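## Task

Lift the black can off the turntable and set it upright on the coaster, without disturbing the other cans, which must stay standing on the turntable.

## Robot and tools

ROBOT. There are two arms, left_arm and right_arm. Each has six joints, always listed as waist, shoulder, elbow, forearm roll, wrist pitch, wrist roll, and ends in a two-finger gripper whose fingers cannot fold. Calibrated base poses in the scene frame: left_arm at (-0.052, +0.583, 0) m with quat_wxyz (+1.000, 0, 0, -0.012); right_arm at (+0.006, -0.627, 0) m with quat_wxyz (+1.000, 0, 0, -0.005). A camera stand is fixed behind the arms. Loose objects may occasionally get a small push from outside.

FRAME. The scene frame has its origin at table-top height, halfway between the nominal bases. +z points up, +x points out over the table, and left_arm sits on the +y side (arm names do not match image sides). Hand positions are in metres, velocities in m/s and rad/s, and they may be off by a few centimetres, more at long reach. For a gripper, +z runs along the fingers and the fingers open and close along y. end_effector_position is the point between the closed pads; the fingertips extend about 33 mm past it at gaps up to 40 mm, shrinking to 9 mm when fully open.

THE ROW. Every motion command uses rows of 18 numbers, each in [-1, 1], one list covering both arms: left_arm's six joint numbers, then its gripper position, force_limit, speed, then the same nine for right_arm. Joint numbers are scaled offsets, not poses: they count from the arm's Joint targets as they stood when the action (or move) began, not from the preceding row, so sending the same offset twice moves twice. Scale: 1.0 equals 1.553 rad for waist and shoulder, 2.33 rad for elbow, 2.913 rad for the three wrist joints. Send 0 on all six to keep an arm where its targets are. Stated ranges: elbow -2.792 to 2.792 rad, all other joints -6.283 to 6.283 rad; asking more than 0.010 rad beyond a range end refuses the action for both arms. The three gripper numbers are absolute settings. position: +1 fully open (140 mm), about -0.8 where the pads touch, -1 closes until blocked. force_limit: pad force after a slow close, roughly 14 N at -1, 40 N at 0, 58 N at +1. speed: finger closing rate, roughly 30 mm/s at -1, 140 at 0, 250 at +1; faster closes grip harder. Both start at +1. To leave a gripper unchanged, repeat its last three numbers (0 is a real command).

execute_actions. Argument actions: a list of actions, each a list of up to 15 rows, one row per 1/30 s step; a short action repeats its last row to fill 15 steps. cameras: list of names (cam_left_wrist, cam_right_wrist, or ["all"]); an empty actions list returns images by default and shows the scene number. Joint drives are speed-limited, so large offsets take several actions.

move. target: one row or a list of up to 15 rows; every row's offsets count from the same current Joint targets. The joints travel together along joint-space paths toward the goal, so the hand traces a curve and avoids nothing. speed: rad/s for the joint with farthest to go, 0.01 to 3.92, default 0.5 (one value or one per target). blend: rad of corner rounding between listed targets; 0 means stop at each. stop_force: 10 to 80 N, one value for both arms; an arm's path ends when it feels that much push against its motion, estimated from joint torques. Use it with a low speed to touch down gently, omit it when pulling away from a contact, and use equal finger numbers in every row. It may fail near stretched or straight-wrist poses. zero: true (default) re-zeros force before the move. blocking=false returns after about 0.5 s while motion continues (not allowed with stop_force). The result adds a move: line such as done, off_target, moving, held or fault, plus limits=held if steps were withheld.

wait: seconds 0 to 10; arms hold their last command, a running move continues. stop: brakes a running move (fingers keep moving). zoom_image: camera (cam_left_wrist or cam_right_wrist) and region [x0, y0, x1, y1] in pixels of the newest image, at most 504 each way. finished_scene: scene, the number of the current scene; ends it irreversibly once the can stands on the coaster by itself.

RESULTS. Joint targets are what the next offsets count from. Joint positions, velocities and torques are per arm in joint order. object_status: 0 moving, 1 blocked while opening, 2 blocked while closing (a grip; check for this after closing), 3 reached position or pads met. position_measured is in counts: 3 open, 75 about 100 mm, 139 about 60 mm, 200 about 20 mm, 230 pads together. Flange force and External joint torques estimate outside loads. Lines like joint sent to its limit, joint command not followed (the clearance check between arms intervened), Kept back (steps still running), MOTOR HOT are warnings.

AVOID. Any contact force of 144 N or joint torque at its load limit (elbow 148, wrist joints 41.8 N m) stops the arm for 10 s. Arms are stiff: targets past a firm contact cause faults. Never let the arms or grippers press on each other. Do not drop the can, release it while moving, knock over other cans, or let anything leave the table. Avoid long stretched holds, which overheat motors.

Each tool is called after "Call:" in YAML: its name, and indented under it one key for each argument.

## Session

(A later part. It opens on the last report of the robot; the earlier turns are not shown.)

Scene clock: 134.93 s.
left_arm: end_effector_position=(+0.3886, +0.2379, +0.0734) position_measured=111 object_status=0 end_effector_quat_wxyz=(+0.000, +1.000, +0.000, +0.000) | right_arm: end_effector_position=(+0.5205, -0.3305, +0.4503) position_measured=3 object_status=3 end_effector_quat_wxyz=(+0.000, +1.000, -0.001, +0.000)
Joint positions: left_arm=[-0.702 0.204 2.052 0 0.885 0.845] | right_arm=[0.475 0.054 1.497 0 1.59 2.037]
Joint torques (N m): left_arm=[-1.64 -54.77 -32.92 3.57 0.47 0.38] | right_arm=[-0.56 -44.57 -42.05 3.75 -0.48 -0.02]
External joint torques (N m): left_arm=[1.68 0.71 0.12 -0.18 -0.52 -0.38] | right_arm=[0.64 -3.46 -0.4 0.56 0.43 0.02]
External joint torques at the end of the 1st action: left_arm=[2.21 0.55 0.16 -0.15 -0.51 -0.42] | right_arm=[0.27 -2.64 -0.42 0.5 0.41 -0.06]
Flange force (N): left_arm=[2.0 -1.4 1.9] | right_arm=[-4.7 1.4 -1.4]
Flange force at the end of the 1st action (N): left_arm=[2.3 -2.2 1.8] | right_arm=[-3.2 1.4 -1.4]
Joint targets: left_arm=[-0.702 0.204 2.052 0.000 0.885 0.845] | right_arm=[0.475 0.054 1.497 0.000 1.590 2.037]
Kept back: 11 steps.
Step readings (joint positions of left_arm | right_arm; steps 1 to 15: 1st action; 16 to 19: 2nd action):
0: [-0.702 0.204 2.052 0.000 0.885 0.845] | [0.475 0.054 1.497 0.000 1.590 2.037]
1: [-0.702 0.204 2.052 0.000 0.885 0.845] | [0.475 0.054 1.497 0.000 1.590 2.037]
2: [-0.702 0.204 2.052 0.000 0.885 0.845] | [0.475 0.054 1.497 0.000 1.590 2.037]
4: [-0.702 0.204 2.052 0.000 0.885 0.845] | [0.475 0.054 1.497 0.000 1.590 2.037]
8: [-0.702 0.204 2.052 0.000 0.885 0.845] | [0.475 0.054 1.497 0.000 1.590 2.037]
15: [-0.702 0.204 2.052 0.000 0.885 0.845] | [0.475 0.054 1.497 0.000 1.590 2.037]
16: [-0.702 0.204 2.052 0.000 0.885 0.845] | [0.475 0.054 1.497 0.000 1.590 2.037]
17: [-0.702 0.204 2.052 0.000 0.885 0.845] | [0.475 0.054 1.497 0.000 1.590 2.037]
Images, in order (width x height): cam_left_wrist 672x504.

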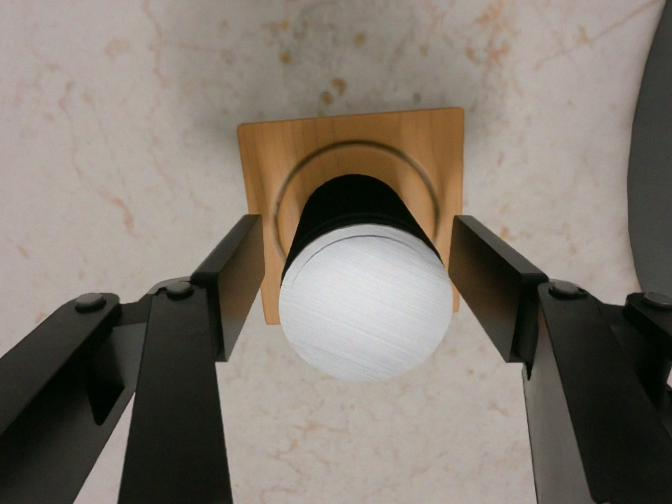

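Call:
move:
  target:
    - [0,-0.04791,-0.02824,0,0.04833,0,0.15,0,-0.8,0,0,0,0,0,0,1,1,1]
    - [0,-0.08603,-0.06442,0,0.0976,0,0.15,0,-0.8,0,0,0,0,0,0,1,1,1]
  speed: 0.4
  blend: 0.05
  cameras: ["all"]

Scene clock: 136.70 s.
left_arm: end_effector_position=(+0.3883, +0.2382, +0.2200) position_measured=110 object_status=3 end_effector_quat_wxyz=(+0.000, +1.000, +0.000, +0.000) | right_arm: end_effector_position=(+0.5205, -0.3305, +0.4503) position_measured=3 object_status=3 end_effector_quat_wxyz=(+0.000, +1.000, -0.001, +0.000)
Joint positions: left_arm=[-0.702 0.07 1.902 0 1.169 0.845] | right_arm=[0.475 0.054 1.497 0 1.59 2.037]
Joint torques (N m): left_arm=[-1.69 -47.6 -38.68 4.16 0.27 0.4] | right_arm=[-0.52 -44.18 -42.17 3.79 -0.47 0.07]
External joint torques (N m): left_arm=[1.69 1.67 0 -0.17 -0.31 -0.4] | right_arm=[0.46 -3.98 -0.37 0.53 0.41 -0.07]
Flange force (N): left_arm=[3.6 -0.1 1.7] | right_arm=[-5.3 2.3 -1.3]
Joint targets: left_arm=[-0.702 0.070 1.902 0.000 1.169 0.845] | right_arm=[0.475 0.054 1.497 0.000 1.590 2.037]
move: done

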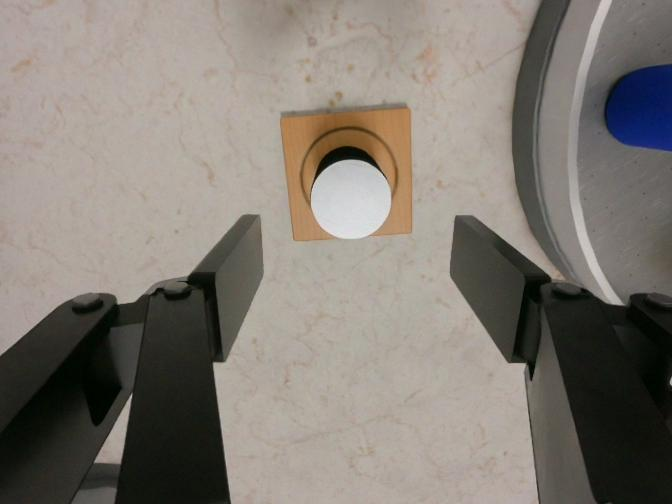

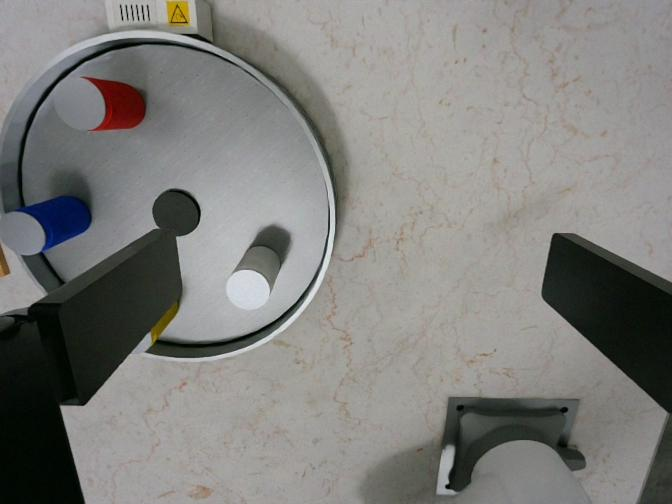

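Call:
finished_scene:
  scene: 1

The scene is finished: the task was done.


## Next scene

Lift the blue can off the turntable and set it upright on the coaster, without disturbing the other cans, which must stay standing on the turntable.

Call:
execute_actions:
  actions: []

Scene clock: 0.00 s.
left_arm: end_effector_position=(+0.3802, +0.6059, +0.3519) position_measured=3 object_status=3 end_effector_quat_wxyz=(-0.408, +0.874, +0.153, +0.212) | right_arm: end_effector_position=(+0.6661, -0.0482, +0.2415) position_measured=3 object_status=3 end_effector_quat_wxyz=(-0.286, +0.914, +0.110, +0.267)
Joint positions: left_arm=[-0.651 -0.148 2.128 0.867 1.613 0.376] | right_arm=[0.597 0.262 1.832 0.759 0.37 1.297]
Joint velocities: within noise
Joint torques (N m): no reading
External joint torques (N m): no reading
Flange force (N): no reading
Joint targets: left_arm=[-0.651 -0.148 2.128 0.867 1.613 0.376] | right_arm=[0.597 0.262 1.832 0.759 0.370 1.297]
Tool commands: left_gripper/position=+1.0 left_gripper/force_limit=+1.0 left_gripper/speed=+1.0 right_gripper/position=+1.0 right_gripper/force_limit=+1.0 right_gripper/speed=+1.0

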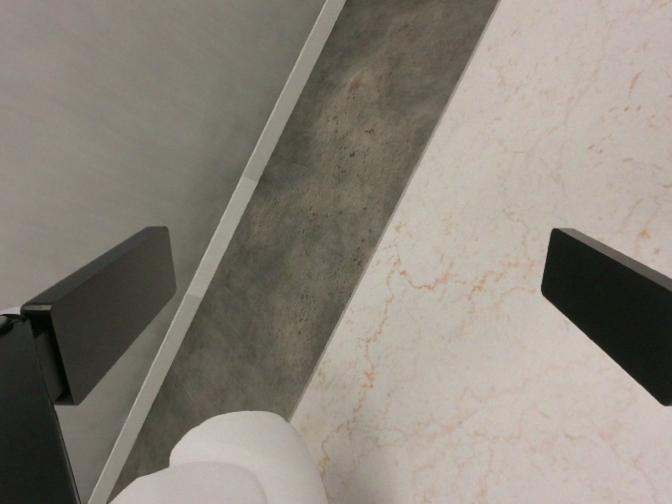

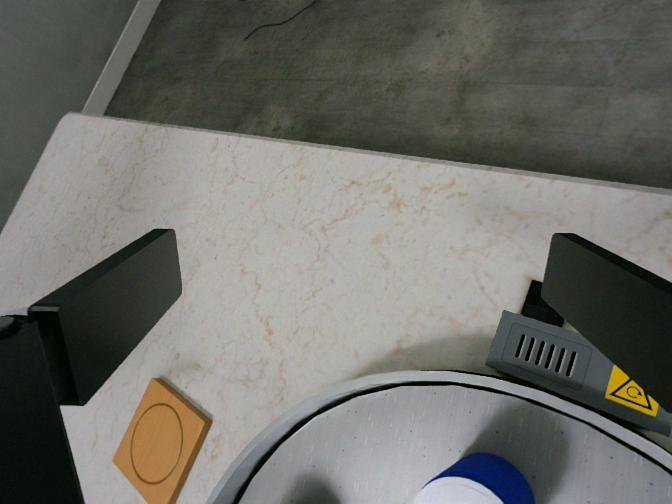

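Call:
move:
  target: [-0.13715,0.28616,-0.25536,-0.29763,-0.10326,0.10532,0.43,0,0,-0.02048,-0.12318,-0.15133,-0.26056,0.41933,0.28459,1,1,1]
  speed: 1.2
  cameras: ["all"]

Call:
wait:
  seconds: 1.0
  cameras: ["all"]

Scene clock: 5.73 s.
left_arm: end_effector_position=(+0.4300, +0.0451, +0.2703) position_measured=75 object_status=3 end_effector_quat_wxyz=(+0.000, +1.000, +0.000, +0.000) | right_arm: end_effector_position=(+0.5008, -0.2804, +0.4500) position_measured=3 object_status=3 end_effector_quat_wxyz=(+0.000, +1.000, +0.000, +0.000)
Joint positions: left_arm=[-0.864 0.296 1.533 0 1.312 0.683] | right_arm=[0.565 0.071 1.479 0 1.591 2.126]
Joint torques (N m): left_arm=[-2.3 -71.61 -40.95 4.44 0.42 0.49] | right_arm=[-0.53 -46.54 -42.19 3.79 -0.45 -0.05]
External joint torques (N m): left_arm=[1.88 0.07 -0.05 -0.21 -0.46 -0.49] | right_arm=[0.38 -3.36 -0.32 0.51 0.4 0.05]
Flange force (N): left_arm=[1.5 -1.2 0.7] | right_arm=[-4.3 2.2 -1.2]
Joint targets: left_arm=[-0.864 0.296 1.533 0.000 1.312 0.683] | right_arm=[0.565 0.071 1.479 0.000 1.591 2.126]
move: done

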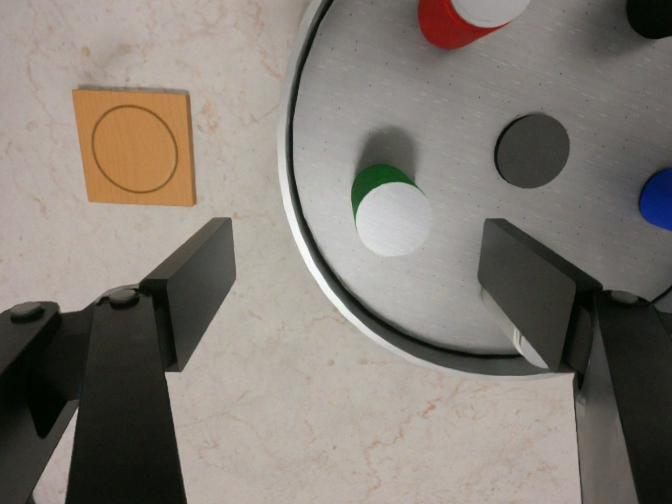

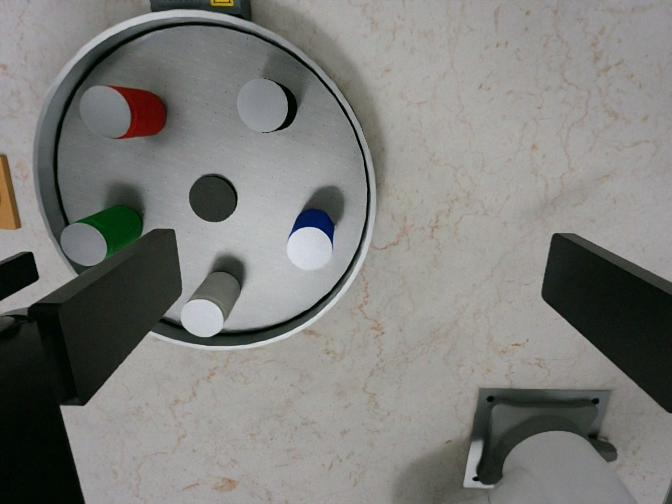

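Scene clock: 6.73 s.
left_arm: end_effector_position=(+0.4300, +0.0450, +0.2703) position_measured=75 object_status=3 end_effector_quat_wxyz=(+0.000, +1.000, +0.000, +0.000) | right_arm: end_effector_position=(+0.5007, -0.2804, +0.4500) position_measured=3 object_status=3 end_effector_quat_wxyz=(+0.000, +1.000, +0.000, +0.000)
Joint positions: left_arm=[-0.864 0.296 1.533 0 1.312 0.683] | right_arm=[0.565 0.071 1.479 0 1.591 2.126]
Joint torques (N m): left_arm=[-1.86 -71.38 -41.1 4.44 0.43 0.43] | right_arm=[-0.76 -46.87 -41.88 3.73 -0.48 0.03]
External joint torques (N m): left_arm=[2.04 0.26 0.39 -0.22 -0.46 -0.43] | right_arm=[0.82 -2.81 -0.45 0.57 0.44 -0.03]
Flange force (N): left_arm=[1.3 -1.9 1.4] | right_arm=[-3.7 1.0 -1.5]
Joint targets: left_arm=[-0.864 0.296 1.533 0.000 1.312 0.683] | right_arm=[0.565 0.071 1.479 0.000 1.591 2.126]
Tool commands: left_gripper/position=+0.43 left_gripper/force_limit=+0.0 left_gripper/speed=+0.0 right_gripper/position=+1.0 right_gripper/force_limit=+1.0 right_gripper/speed=+1.0
wait: 1.00 s; at rest by 0.17 s

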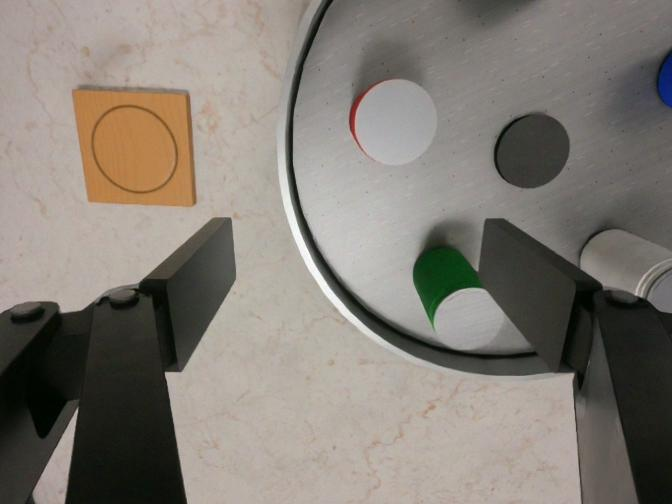

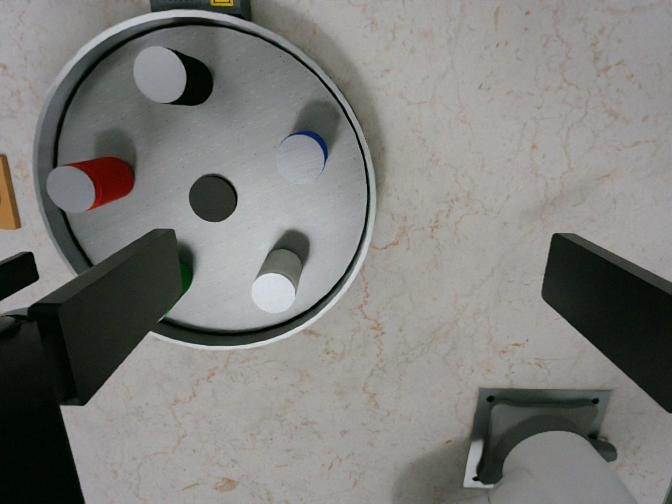

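Call:
move:
  target:
    - [0.00702,0.06175,0.00751,0,-0.03872,0.00367,0.43,0,0,0,0,0,0,0,0,1,1,1]
    - [0.00695,0.0944,0.0385,0,-0.08091,0.00364,0.43,0,0,0,0,0,0,0,0,1,1,1]
  speed: 0.35
  blend: 0.02
  cameras: ["all"]

Scene clock: 13.77 s.
left_arm: end_effector_position=(+0.4588, +0.0225, +0.1150) position_measured=75 object_status=3 end_effector_quat_wxyz=(+0.000, +1.000, +0.000, +0.000) | right_arm: end_effector_position=(+0.5007, -0.2804, +0.4500) position_measured=3 object_status=3 end_effector_quat_wxyz=(+0.000, +1.000, +0.000, +0.000)
Joint positions: left_arm=[-0.853 0.443 1.622 0 1.077 0.693] | right_arm=[0.565 0.071 1.479 0 1.591 2.126]
Joint torques (N m): left_arm=[-1.88 -81.5 -36.64 4.09 0.29 0.42] | right_arm=[-0.63 -46.51 -41.96 3.8 -0.53 0.01]
External joint torques (N m): left_arm=[1.81 -0.65 -0.72 -0.23 -0.33 -0.42] | right_arm=[0.67 -3.5 -0.57 0.51 0.48 -0.01]
Flange force (N): left_arm=[1.7 -0.9 -0.6] | right_arm=[-4.4 1.7 -1.8]
Joint targets: left_arm=[-0.853 0.443 1.622 0.000 1.077 0.693] | right_arm=[0.565 0.071 1.479 0.000 1.591 2.126]
move: done

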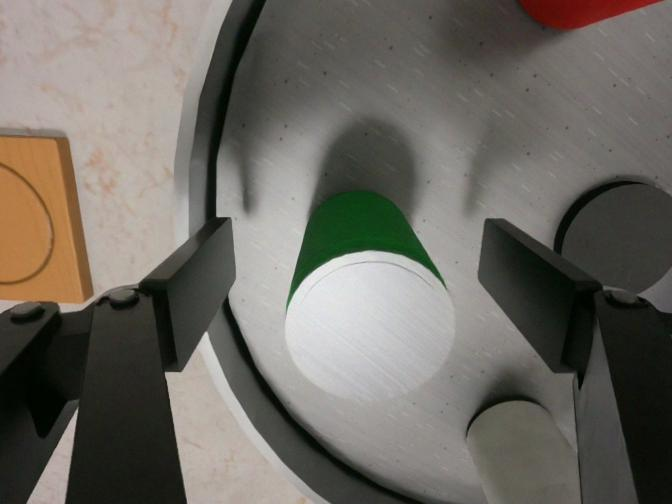

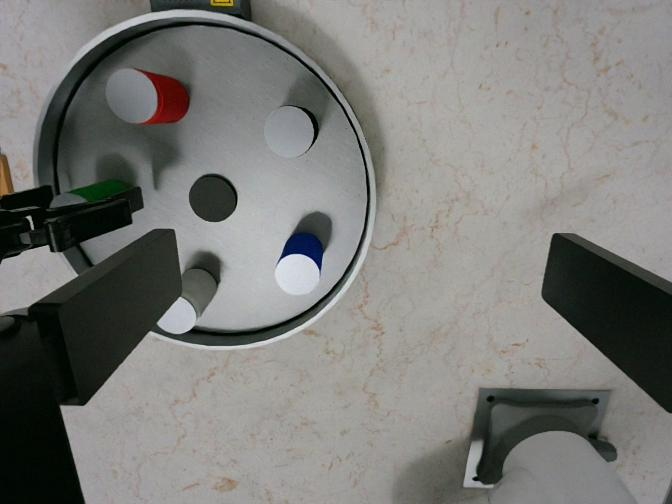

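Call:
wait:
  seconds: 3.7
  cameras: ["cam_left_wrist"]

Call:
wait:
  seconds: 0.4
  cameras: ["cam_left_wrist"]

Scene clock: 18.53 s.
left_arm: end_effector_position=(+0.4588, +0.0225, +0.1149) position_measured=75 object_status=3 end_effector_quat_wxyz=(+0.000, +1.000, +0.000, +0.000) | right_arm: end_effector_position=(+0.5007, -0.2804, +0.4500) position_measured=3 object_status=3 end_effector_quat_wxyz=(+0.000, +1.000, +0.000, +0.000)
Joint positions: left_arm=[-0.853 0.443 1.622 0 1.077 0.693] | right_arm=[0.565 0.071 1.479 0 1.591 2.126]
Joint torques (N m): left_arm=[-1.58 -81.49 -37.43 4 0.47 0.38] | right_arm=[-0.73 -46.23 -42.16 3.76 -0.52 0.03]
External joint torques (N m): left_arm=[1.67 -0.74 0.21 -0.15 -0.5 -0.38] | right_arm=[0.8 -3.7 -0.32 0.55 0.48 -0.03]
Flange force (N): left_arm=[0.0 -2.5 0.4] | right_arm=[-5.1 2.0 -1.3]
Joint targets: left_arm=[-0.853 0.443 1.622 0.000 1.077 0.693] | right_arm=[0.565 0.071 1.479 0.000 1.591 2.126]
Tool commands: left_gripper/position=+0.43 left_gripper/force_limit=+0.0 left_gripper/speed=+0.0 right_gripper/position=+1.0 right_gripper/force_limit=+1.0 right_gripper/speed=+1.0
wait: 3.70 s; at rest from the start
Images, in order (width x height): cam_left_wrist 672x504.

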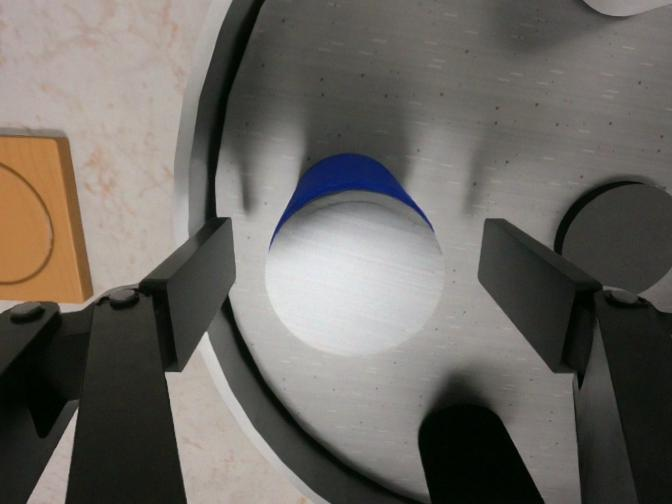

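Scene clock: 18.93 s.
left_arm: end_effector_position=(+0.4588, +0.0225, +0.1149) position_measured=75 object_status=3 end_effector_quat_wxyz=(+0.000, +1.000, +0.000, +0.000) | right_arm: end_effector_position=(+0.5007, -0.2804, +0.4500) position_measured=3 object_status=3 end_effector_quat_wxyz=(+0.000, +1.000, +0.000, +0.000)
Joint positions: left_arm=[-0.853 0.443 1.622 0 1.077 0.693] | right_arm=[0.565 0.071 1.479 0 1.591 2.126]
Joint torques (N m): left_arm=[-1.51 -81.74 -37.44 4.03 0.5 0.4] | right_arm=[-0.68 -46.5 -42.01 3.82 -0.48 0.05]
External joint torques (N m): left_arm=[1.32 -0.19 0.19 -0.19 -0.54 -0.4] | right_arm=[0.7 -3.29 -0.39 0.5 0.43 -0.05]
Flange force (N): left_arm=[0.2 -1.6 0.9] | right_arm=[-4.3 1.7 -1.4]
Joint targets: left_arm=[-0.853 0.443 1.622 0.000 1.077 0.693] | right_arm=[0.565 0.071 1.479 0.000 1.591 2.126]
Tool commands: left_gripper/position=+0.43 left_gripper/force_limit=+0.0 left_gripper/speed=+0.0 right_gripper/position=+1.0 right_gripper/force_limit=+1.0 right_gripper/speed=+1.0
wait: 0.40 s; at rest by 0.17 s
Images, in order (width x height): cam_left_wrist 672x504.

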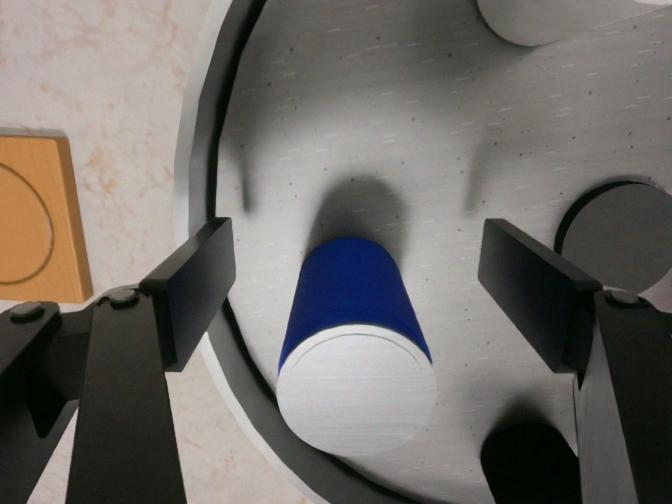

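Call:
move:
  target: [0.00217,-0.00271,0.00279,0,-0.00078,0.00116,0.43,0,0,0,0,0,0,0,0,1,1,1]
  speed: 0.1

Scene clock: 23.13 s.
left_arm: end_effector_position=(+0.4588, +0.0265, +0.1149) position_measured=75 object_status=3 end_effector_quat_wxyz=(+0.000, +1.000, +0.000, +0.000) | right_arm: end_effector_position=(+0.5007, -0.2804, +0.4500) position_measured=3 object_status=3 end_effector_quat_wxyz=(+0.000, +1.000, +0.000, +0.000)
Joint positions: left_arm=[-0.85 0.439 1.629 0 1.075 0.697] | right_arm=[0.565 0.071 1.479 0 1.591 2.126]
Joint torques (N m): left_arm=[-2.09 -82.23 -37.48 4.05 0.48 0.42] | right_arm=[-0.55 -46.05 -42.12 3.75 -0.49 0.08]
External joint torques (N m): left_arm=[2.22 0.75 0.3 -0.2 -0.51 -0.42] | right_arm=[0.6 -4.03 -0.43 0.56 0.45 -0.08]
Flange force (N): left_arm=[1.8 -1.5 1.7] | right_arm=[-5.1 2.6 -1.5]
Joint targets: left_arm=[-0.850 0.439 1.629 0.000 1.074 0.697] | right_arm=[0.565 0.071 1.479 0.000 1.591 2.126]
move: done

Call:
wait:
  seconds: 2.7

Call:
execute_actions:
  actions:
    - [[0,0,0,0,0,0,0.08,0,0,0,0,0,0,0,0,1,1,1]]

Call:
execute_actions:
  actions:
    - [[0,0,0,0,0,0,-1,0,0,0,0,0,0,0,0,1,1,1]]
  cameras: ["cam_left_wrist"]

Call:
move:
  target: [-0.0268,-0.0821,-0.0414,0,0.07676,-0.0147,-1,0,0,0,0,0,0,0,0,1,1,1]
  speed: 0.5
  cameras: ["all"]

Scene clock: 26.47 s.
left_arm: end_effector_position=(+0.4588, +0.0265, +0.1149) position_measured=75 object_status=3 end_effector_quat_wxyz=(+0.000, +1.000, +0.000, +0.000) | right_arm: end_effector_position=(+0.5007, -0.2804, +0.4500) position_measured=3 object_status=3 end_effector_quat_wxyz=(+0.000, +1.000, +0.000, +0.000)
Joint positions: left_arm=[-0.85 0.439 1.629 0 1.074 0.697] | right_arm=[0.565 0.071 1.479 0 1.591 2.126]
Joint torques (N m): left_arm=[-1.58 -81.12 -37.18 4.02 0.48 0.42] | right_arm=[-0.63 -46.04 -41.99 3.88 -0.52 0.09]
External joint torques (N m): left_arm=[1.47 -0.54 -0.11 -0.17 -0.52 -0.42] | right_arm=[0.7 -3.8 -0.51 0.44 0.46 -0.09]
Flange force (N): left_arm=[0.4 -1.6 0.3] | right_arm=[-4.8 2.1 -1.6]
Joint targets: left_arm=[-0.850 0.439 1.629 0.000 1.074 0.697] | right_arm=[0.565 0.071 1.479 0.000 1.591 2.126]
Tool commands: left_gripper/position=+0.43 left_gripper/force_limit=+0.0 left_gripper/speed=+0.0 right_gripper/position=+1.0 right_gripper/force_limit=+1.0 right_gripper/speed=+1.0
wait: 2.70 s; at rest from the start

Scene clock: 26.60 s.
left_arm: end_effector_position=(+0.4588, +0.0265, +0.1149) position_measured=88 object_status=0 end_effector_quat_wxyz=(+0.000, +1.000, +0.000, +0.000) | right_arm: end_effector_position=(+0.5007, -0.2804, +0.4500) position_measured=3 object_status=3 end_effector_quat_wxyz=(+0.000, +1.000, +0.000, +0.000)
Joint positions: left_arm=[-0.85 0.439 1.629 0 1.074 0.697] | right_arm=[0.565 0.071 1.479 0 1.591 2.126]
Joint torques (N m): left_arm=[-1.83 -81.16 -37.28 4.07 0.47 0.4] | right_arm=[-0.49 -46.45 -42.26 3.83 -0.45 -0.05]
External joint torques (N m): left_arm=[1.55 -0.16 0.17 -0.24 -0.51 -0.4] | right_arm=[0.51 -3.47 -0.25 0.48 0.4 0.05]
Flange force (N): left_arm=[0.5 -1.7 0.8] | right_arm=[-4.7 2.2 -1.1]
Joint targets: left_arm=[-0.850 0.439 1.629 0.000 1.074 0.697] | right_arm=[0.565 0.071 1.479 0.000 1.591 2.126]
Kept back: 11 steps.
Step readings (joint positions of left_arm | right_arm):
0: [-0.850 0.439 1.629 0.000 1.074 0.697] | [0.565 0.071 1.479 0.000 1.591 2.126]
1: [-0.850 0.439 1.629 0.000 1.074 0.697] | [0.565 0.071 1.479 0.000 1.591 2.126]
2: [-0.850 0.439 1.629 0.000 1.074 0.697] | [0.565 0.071 1.479 0.000 1.591 2.126]

Scene clock: 27.10 s.
left_arm: end_effector_position=(+0.4588, +0.0265, +0.1149) position_measured=132 object_status=0 end_effector_quat_wxyz=(+0.000, +1.000, +0.000, +0.000) | right_arm: end_effector_position=(+0.5007, -0.2804, +0.4500) position_measured=3 object_status=3 end_effector_quat_wxyz=(+0.000, +1.000, +0.000, +0.000)
Joint positions: left_arm=[-0.85 0.439 1.629 0 1.074 0.697] | right_arm=[0.565 0.071 1.479 0 1.591 2.126]
Joint torques (N m): left_arm=[-1.55 -81.11 -37.26 4.02 0.48 0.38] | right_arm=[-0.61 -46.87 -42.04 3.72 -0.5 0.06]
External joint torques (N m): left_arm=[1.72 -0.77 -0.11 -0.15 -0.53 -0.38] | right_arm=[0.6 -3.14 -0.53 0.6 0.45 -0.06]
Flange force (N): left_arm=[0.5 -2.1 0.2] | right_arm=[-3.8 1.6 -1.7]
Joint targets: left_arm=[-0.850 0.439 1.629 0.000 1.074 0.697] | right_arm=[0.565 0.071 1.479 0.000 1.591 2.126]
Kept back: 11 steps.
Step readings (joint positions of left_arm | right_arm):
0: [-0.850 0.439 1.629 0.000 1.074 0.697] | [0.565 0.071 1.479 0.000 1.591 2.126]
1: [-0.850 0.439 1.629 0.000 1.074 0.697] | [0.565 0.071 1.479 0.000 1.591 2.126]
2: [-0.850 0.439 1.629 0.000 1.074 0.697] | [0.565 0.071 1.479 0.000 1.591 2.126]
Images, in order (width x height): cam_left_wrist 672x504.

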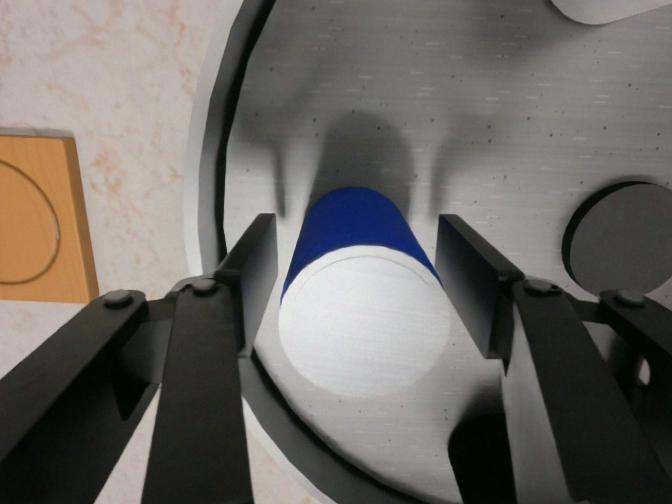

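Scene clock: 28.63 s.
left_arm: end_effector_position=(+0.4190, +0.0268, +0.2595) position_measured=158 object_status=2 end_effector_quat_wxyz=(+0.000, +1.000, +0.000, +0.000) | right_arm: end_effector_position=(+0.5007, -0.2804, +0.4500) position_measured=3 object_status=3 end_effector_quat_wxyz=(+0.000, +1.000, +0.000, +0.000)
Joint positions: left_arm=[-0.892 0.311 1.532 0 1.298 0.654] | right_arm=[0.565 0.071 1.479 0 1.591 2.126]
Joint torques (N m): left_arm=[-1.53 -72.99 -41.49 4.38 0.47 0.44] | right_arm=[-0.3 -46.37 -42.02 3.86 -0.47 0.02]
External joint torques (N m): left_arm=[1.36 0.87 0.97 -0.19 -0.51 -0.44] | right_arm=[0.28 -3.52 -0.47 0.44 0.42 -0.02]
Flange force (N): left_arm=[0.4 -1.5 2.5] | right_arm=[-4.2 2.4 -1.5]
Joint targets: left_arm=[-0.892 0.311 1.532 0.000 1.298 0.654] | right_arm=[0.565 0.071 1.479 0.000 1.591 2.126]
move: done

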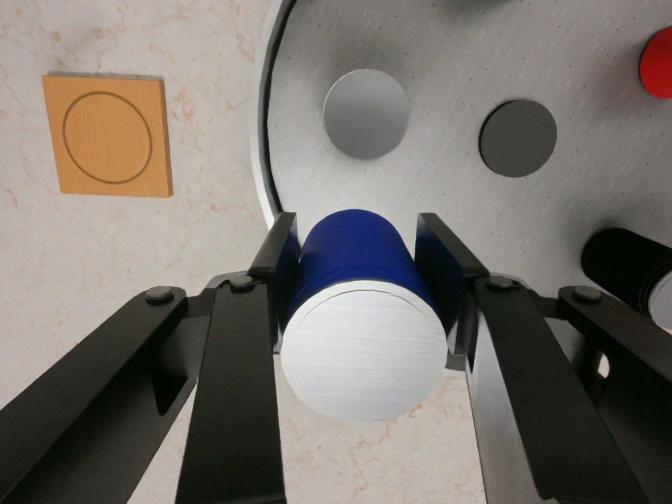

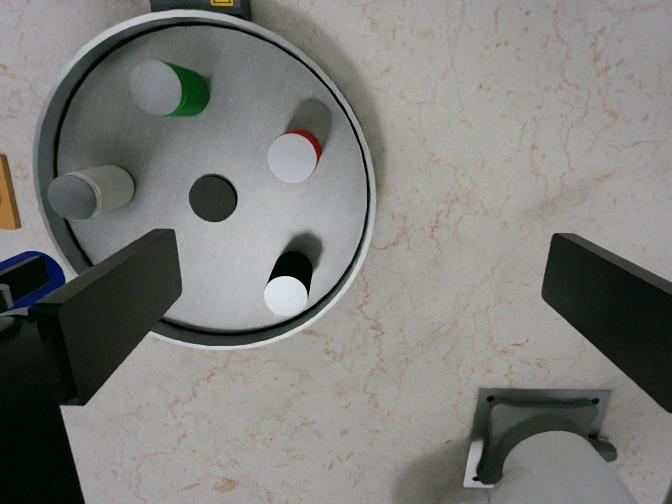

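Call:
zoom_image:
  camera: "cam_left_wrist"
  region: [230, 190, 500, 430]

Scaled by 1.867.

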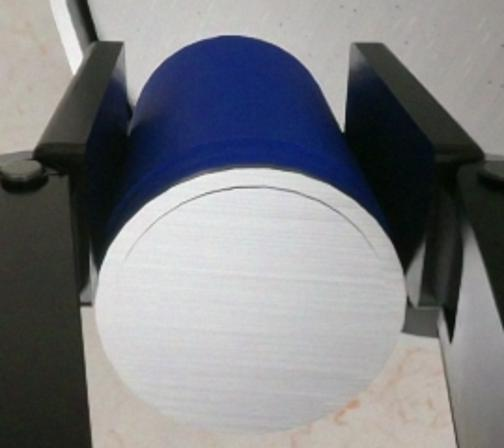

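Call:
move:
  target: [0.18184,-0.07173,0.14532,0,-0.07779,0.09722,-1,0,0,0,0,0,0,0,0,1,1,1]
  speed: 0.4
  cameras: ["cam_left_wrist"]

Call:
zoom_image:
  camera: "cam_left_wrist"
  region: [230, 100, 500, 310]

Scene clock: 35.90 s.
left_arm: end_effector_position=(+0.4630, +0.2479, +0.1597) position_measured=158 object_status=2 end_effector_quat_wxyz=(+0.000, +1.000, +0.000, +0.000) | right_arm: end_effector_position=(+0.5007, -0.2804, +0.4500) position_measured=3 object_status=3 end_effector_quat_wxyz=(+0.000, +1.000, +0.000, +0.000)
Joint positions: left_arm=[-0.609 0.2 1.871 0 1.072 0.937] | right_arm=[0.565 0.071 1.479 0 1.591 2.126]
Joint torques (N m): left_arm=[-1.95 -58.62 -37.98 3.96 0.56 0.56] | right_arm=[-0.56 -46.2 -42.15 3.79 -0.43 0.04]
External joint torques (N m): left_arm=[2.04 0.92 0.73 -0.12 -0.62 -0.56] | right_arm=[0.54 -3.68 -0.38 0.52 0.37 -0.04]
Flange force (N): left_arm=[1.3 -2.1 2.6] | right_arm=[-4.7 2.3 -1.2]
Joint targets: left_arm=[-0.609 0.200 1.871 0.000 1.071 0.937] | right_arm=[0.565 0.071 1.479 0.000 1.591 2.126]
move: done
Images, in order (width x height): cam_left_wrist 672x504.

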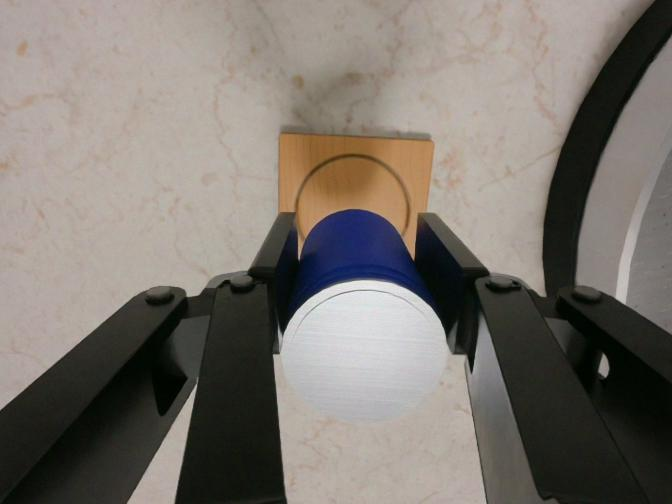

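Scaled by 1.867.

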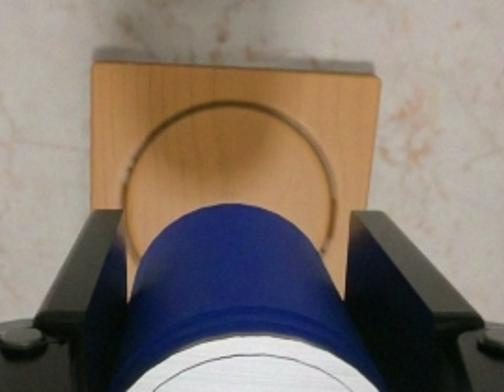

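Call:
move:
  target: [0.0001,0.04662,0.02846,0,-0.04768,0.0001,-1,0,0,0,0,0,0,0,0,1,1,1]
  speed: 0.2
  cameras: ["cam_left_wrist"]

Call:
move:
  target: [0,0.01929,0.00932,0,-0.01774,0,-1,0,0,0,0,0,0,0,0,1,1,1]
  speed: 0.025
  stop_force: 12
  cameras: ["cam_left_wrist"]

Scene clock: 45.00 s.
left_arm: end_effector_position=(+0.4646, +0.2469, +0.0840) position_measured=158 object_status=2 end_effector_quat_wxyz=(+0.000, +1.000, +0.000, +0.000) | right_arm: end_effector_position=(+0.5007, -0.2804, +0.4500) position_measured=3 object_status=3 end_effector_quat_wxyz=(+0.000, +1.000, +0.000, +0.000)
Joint positions: left_arm=[-0.609 0.272 1.937 0 0.933 0.937] | right_arm=[0.565 0.071 1.479 0 1.591 2.126]
Joint torques (N m): left_arm=[-2.02 -62.46 -34.74 3.7 0.44 0.4] | right_arm=[-1.17 -46.78 -42.15 3.78 -0.55 0.08]
External joint torques (N m): left_arm=[2.02 0.48 0.67 -0.18 -0.49 -0.4] | right_arm=[1.26 -3.11 -0.35 0.54 0.5 -0.08]
Flange force (N): left_arm=[0.8 -2.6 2.0] | right_arm=[-4.6 0.9 -1.4]
Joint targets: left_arm=[-0.609 0.272 1.937 0.000 0.933 0.937] | right_arm=[0.565 0.071 1.479 0.000 1.591 2.126]
move: done
Images, in order (width x height): cam_left_wrist 672x504.

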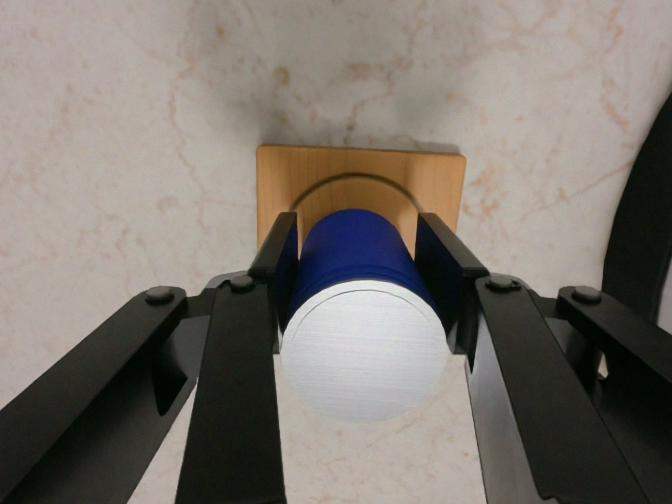

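Scene clock: 46.40 s.
left_arm: end_effector_position=(+0.4648, +0.2468, +0.0733) position_measured=158 object_status=2 end_effector_quat_wxyz=(+0.000, +1.000, +0.000, +0.000) | right_arm: end_effector_position=(+0.5007, -0.2804, +0.4500) position_measured=3 object_status=3 end_effector_quat_wxyz=(+0.000, +1.000, +0.000, +0.000)
Joint positions: left_arm=[-0.609 0.284 1.945 0 0.913 0.937] | right_arm=[0.565 0.071 1.479 0 1.591 2.126]
Joint torques (N m): left_arm=[-2.04 -46.39 -23.85 3.51 -1.57 0.3] | right_arm=[-0.81 -46.28 -42.41 3.81 -0.51 0.06]
External joint torques (N m): left_arm=[2.22 -16.24 -9.63 -0.06 1.52 -0.3] | right_arm=[0.72 -3.38 0.04 0.48 0.46 -0.06]
Flange force (N): left_arm=[-0.7 -4.2 -27.6] | right_arm=[-5.1 2.2 -0.6]
Joint targets: left_arm=[-0.609 0.283 1.945 0.000 0.913 0.937] | right_arm=[0.565 0.071 1.479 0.000 1.591 2.126]
move: contact (left_arm); left_arm: the wrist pitch is farthest, 0.032 rad from its target
Images, in order (width x height): cam_left_wrist 672x504.

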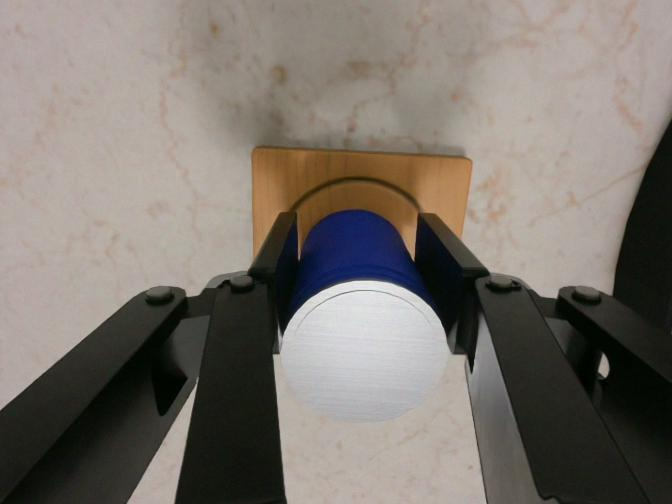

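Call:
move:
  target: [0,-0.00035,-0.00026,0,0.00039,0,-1,0,0,0,0,0,0,0,0,1,1,1]
  speed: 0.05

Call:
execute_actions:
  actions:
    - [[0,0,0,0,0,0,0.15,0,-0.8,0,0,0,0,0,0,1,1,1]]
    - [[0,0,0,0,0,0,0.15,0,-0.8,0,0,0,0,0,0,1,1,1]]
  cameras: ["cam_left_wrist"]

Call:
move:
  target:
    - [0,-0.04359,-0.02674,0,0.0448,0,0.15,0,-0.8,0,0,0,0,0,0,1,1,1]
    - [0,-0.07927,-0.06167,0,0.0918,0,0.15,0,-0.8,0,0,0,0,0,0,1,1,1]
  speed: 0.4
  blend: 0.05
  cameras: ["all"]

Scene clock: 49.47 s.
left_arm: end_effector_position=(+0.4648, +0.2468, +0.0738) position_measured=158 object_status=2 end_effector_quat_wxyz=(+0.000, +1.000, +0.000, +0.000) | right_arm: end_effector_position=(+0.5007, -0.2804, +0.4500) position_measured=3 object_status=3 end_effector_quat_wxyz=(+0.000, +1.000, +0.000, +0.000)
Joint positions: left_arm=[-0.609 0.283 1.945 0 0.914 0.937] | right_arm=[0.565 0.071 1.479 0 1.591 2.126]
Joint torques (N m): left_arm=[-1.89 -62.45 -33.86 3.7 0.08 0.41] | right_arm=[-0.69 -46.25 -42.38 3.87 -0.47 0.08]
External joint torques (N m): left_arm=[1.81 0.27 0.5 -0.26 -0.13 -0.41] | right_arm=[0.83 -3.73 -0.13 0.45 0.42 -0.08]
Flange force (N): left_arm=[0.8 -2.2 0.9] | right_arm=[-5.4 2.3 -0.9]
Joint targets: left_arm=[-0.609 0.283 1.945 0.000 0.914 0.937] | right_arm=[0.565 0.071 1.479 0.000 1.591 2.126]
move: done

Scene clock: 50.10 s.
left_arm: end_effector_position=(+0.4648, +0.2467, +0.0739) position_measured=113 object_status=0 end_effector_quat_wxyz=(+0.000, +1.000, +0.000, +0.000) | right_arm: end_effector_position=(+0.5007, -0.2804, +0.4500) position_measured=3 object_status=3 end_effector_quat_wxyz=(+0.000, +1.000, +0.000, +0.000)
Joint positions: left_arm=[-0.609 0.283 1.945 0 0.914 0.937] | right_arm=[0.565 0.071 1.479 0 1.591 2.126]
Joint torques (N m): left_arm=[-1.68 -63.29 -33.52 3.72 0.47 0.38] | right_arm=[-0.06 -46.11 -42.03 3.77 -0.51 0.03]
External joint torques (N m): left_arm=[1.43 1.01 0.09 -0.28 -0.52 -0.38] | right_arm=[0.14 -3.81 -0.42 0.54 0.46 -0.03]
External joint torques at the end of the 1st action: left_arm=[2.1 0.45 0.21 -0.2 -0.52 -0.41] | right_arm=[0.06 -3.39 -0.46 0.6 0.39 -0.09]
Flange force (N): left_arm=[1.8 -0.9 2.1] | right_arm=[-4.5 2.9 -1.5]
Flange force at the end of the 1st action (N): left_arm=[1.6 -2.2 1.6] | right_arm=[-3.8 2.7 -1.4]
Joint targets: left_arm=[-0.609 0.283 1.945 0.000 0.914 0.937] | right_arm=[0.565 0.071 1.479 0.000 1.591 2.126]
Kept back: 11 steps.
Step readings (joint positions of left_arm | right_arm; steps 1 to 15: 1st action; 16 to 19: 2nd action):
0: [-0.609 0.283 1.945 0.000 0.914 0.937] | [0.565 0.071 1.479 0.000 1.591 2.126]
1: [-0.609 0.283 1.945 0.000 0.914 0.937] | [0.565 0.071 1.479 0.000 1.591 2.126]
2: [-0.609 0.283 1.945 0.000 0.914 0.937] | [0.565 0.071 1.479 0.000 1.591 2.126]
4: [-0.609 0.283 1.945 0.000 0.914 0.937] | [0.565 0.071 1.479 0.000 1.591 2.126]
8: [-0.609 0.283 1.945 0.000 0.914 0.937] | [0.565 0.071 1.479 0.000 1.591 2.126]
15: [-0.609 0.283 1.945 0.000 0.914 0.937] | [0.565 0.071 1.479 0.000 1.591 2.126]
16: [-0.609 0.283 1.945 0.000 0.914 0.937] | [0.565 0.071 1.479 0.000 1.591 2.126]
17: [-0.609 0.283 1.945 0.000 0.914 0.937] | [0.565 0.071 1.479 0.000 1.591 2.126]
Images, in order (width x height): cam_left_wrist 672x504.

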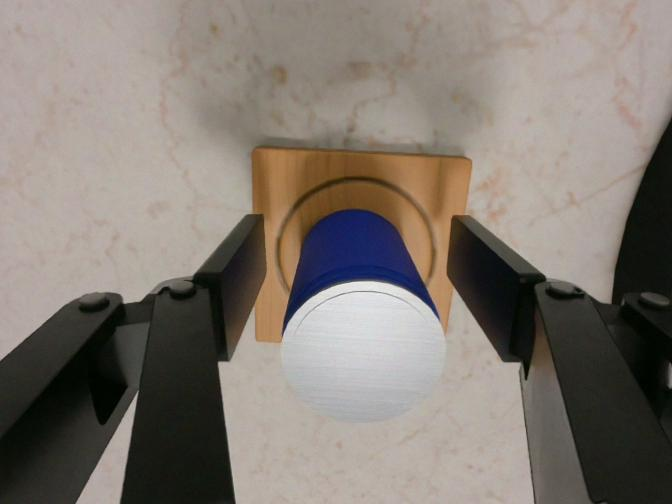

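Scene clock: 51.83 s.
left_arm: end_effector_position=(+0.4646, +0.2469, +0.2194) position_measured=110 object_status=3 end_effector_quat_wxyz=(+0.000, +1.000, +0.000, +0.000) | right_arm: end_effector_position=(+0.5007, -0.2804, +0.4500) position_measured=3 object_status=3 end_effector_quat_wxyz=(+0.000, +1.000, +0.000, +0.000)
Joint positions: left_arm=[-0.609 0.16 1.801 0 1.181 0.937] | right_arm=[0.565 0.071 1.479 0 1.591 2.126]
Joint torques (N m): left_arm=[-1.34 -55.68 -39.59 4.22 0.62 0.41] | right_arm=[0.07 -46.92 -42 3.77 -0.47 0]
External joint torques (N m): left_arm=[1.56 -0.05 0.55 -0.18 -0.66 -0.41] | right_arm=[-0.08 -2.99 -0.48 0.54 0.42 0]
Flange force (N): left_arm=[0.0 -2.2 1.8] | right_arm=[-3.2 2.4 -1.5]
Joint targets: left_arm=[-0.609 0.160 1.801 0.000 1.181 0.937] | right_arm=[0.565 0.071 1.479 0.000 1.591 2.126]
move: done

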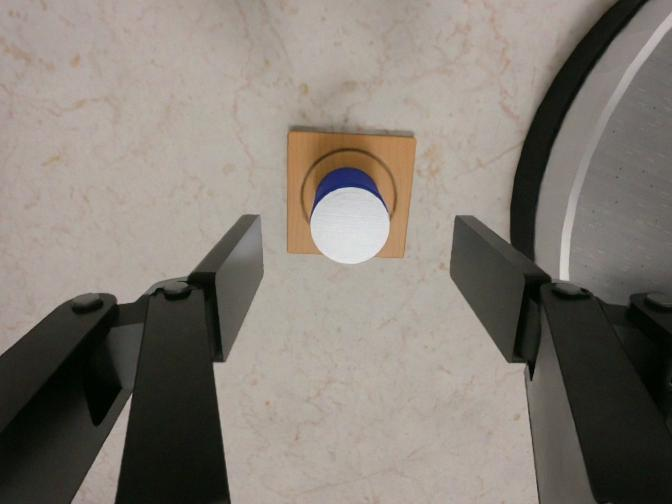

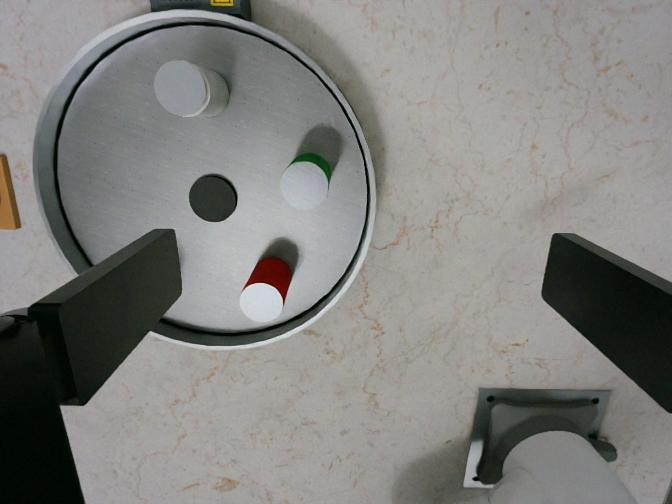

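Call:
finished_scene:
  scene: 2

The scene is finished: the task was done.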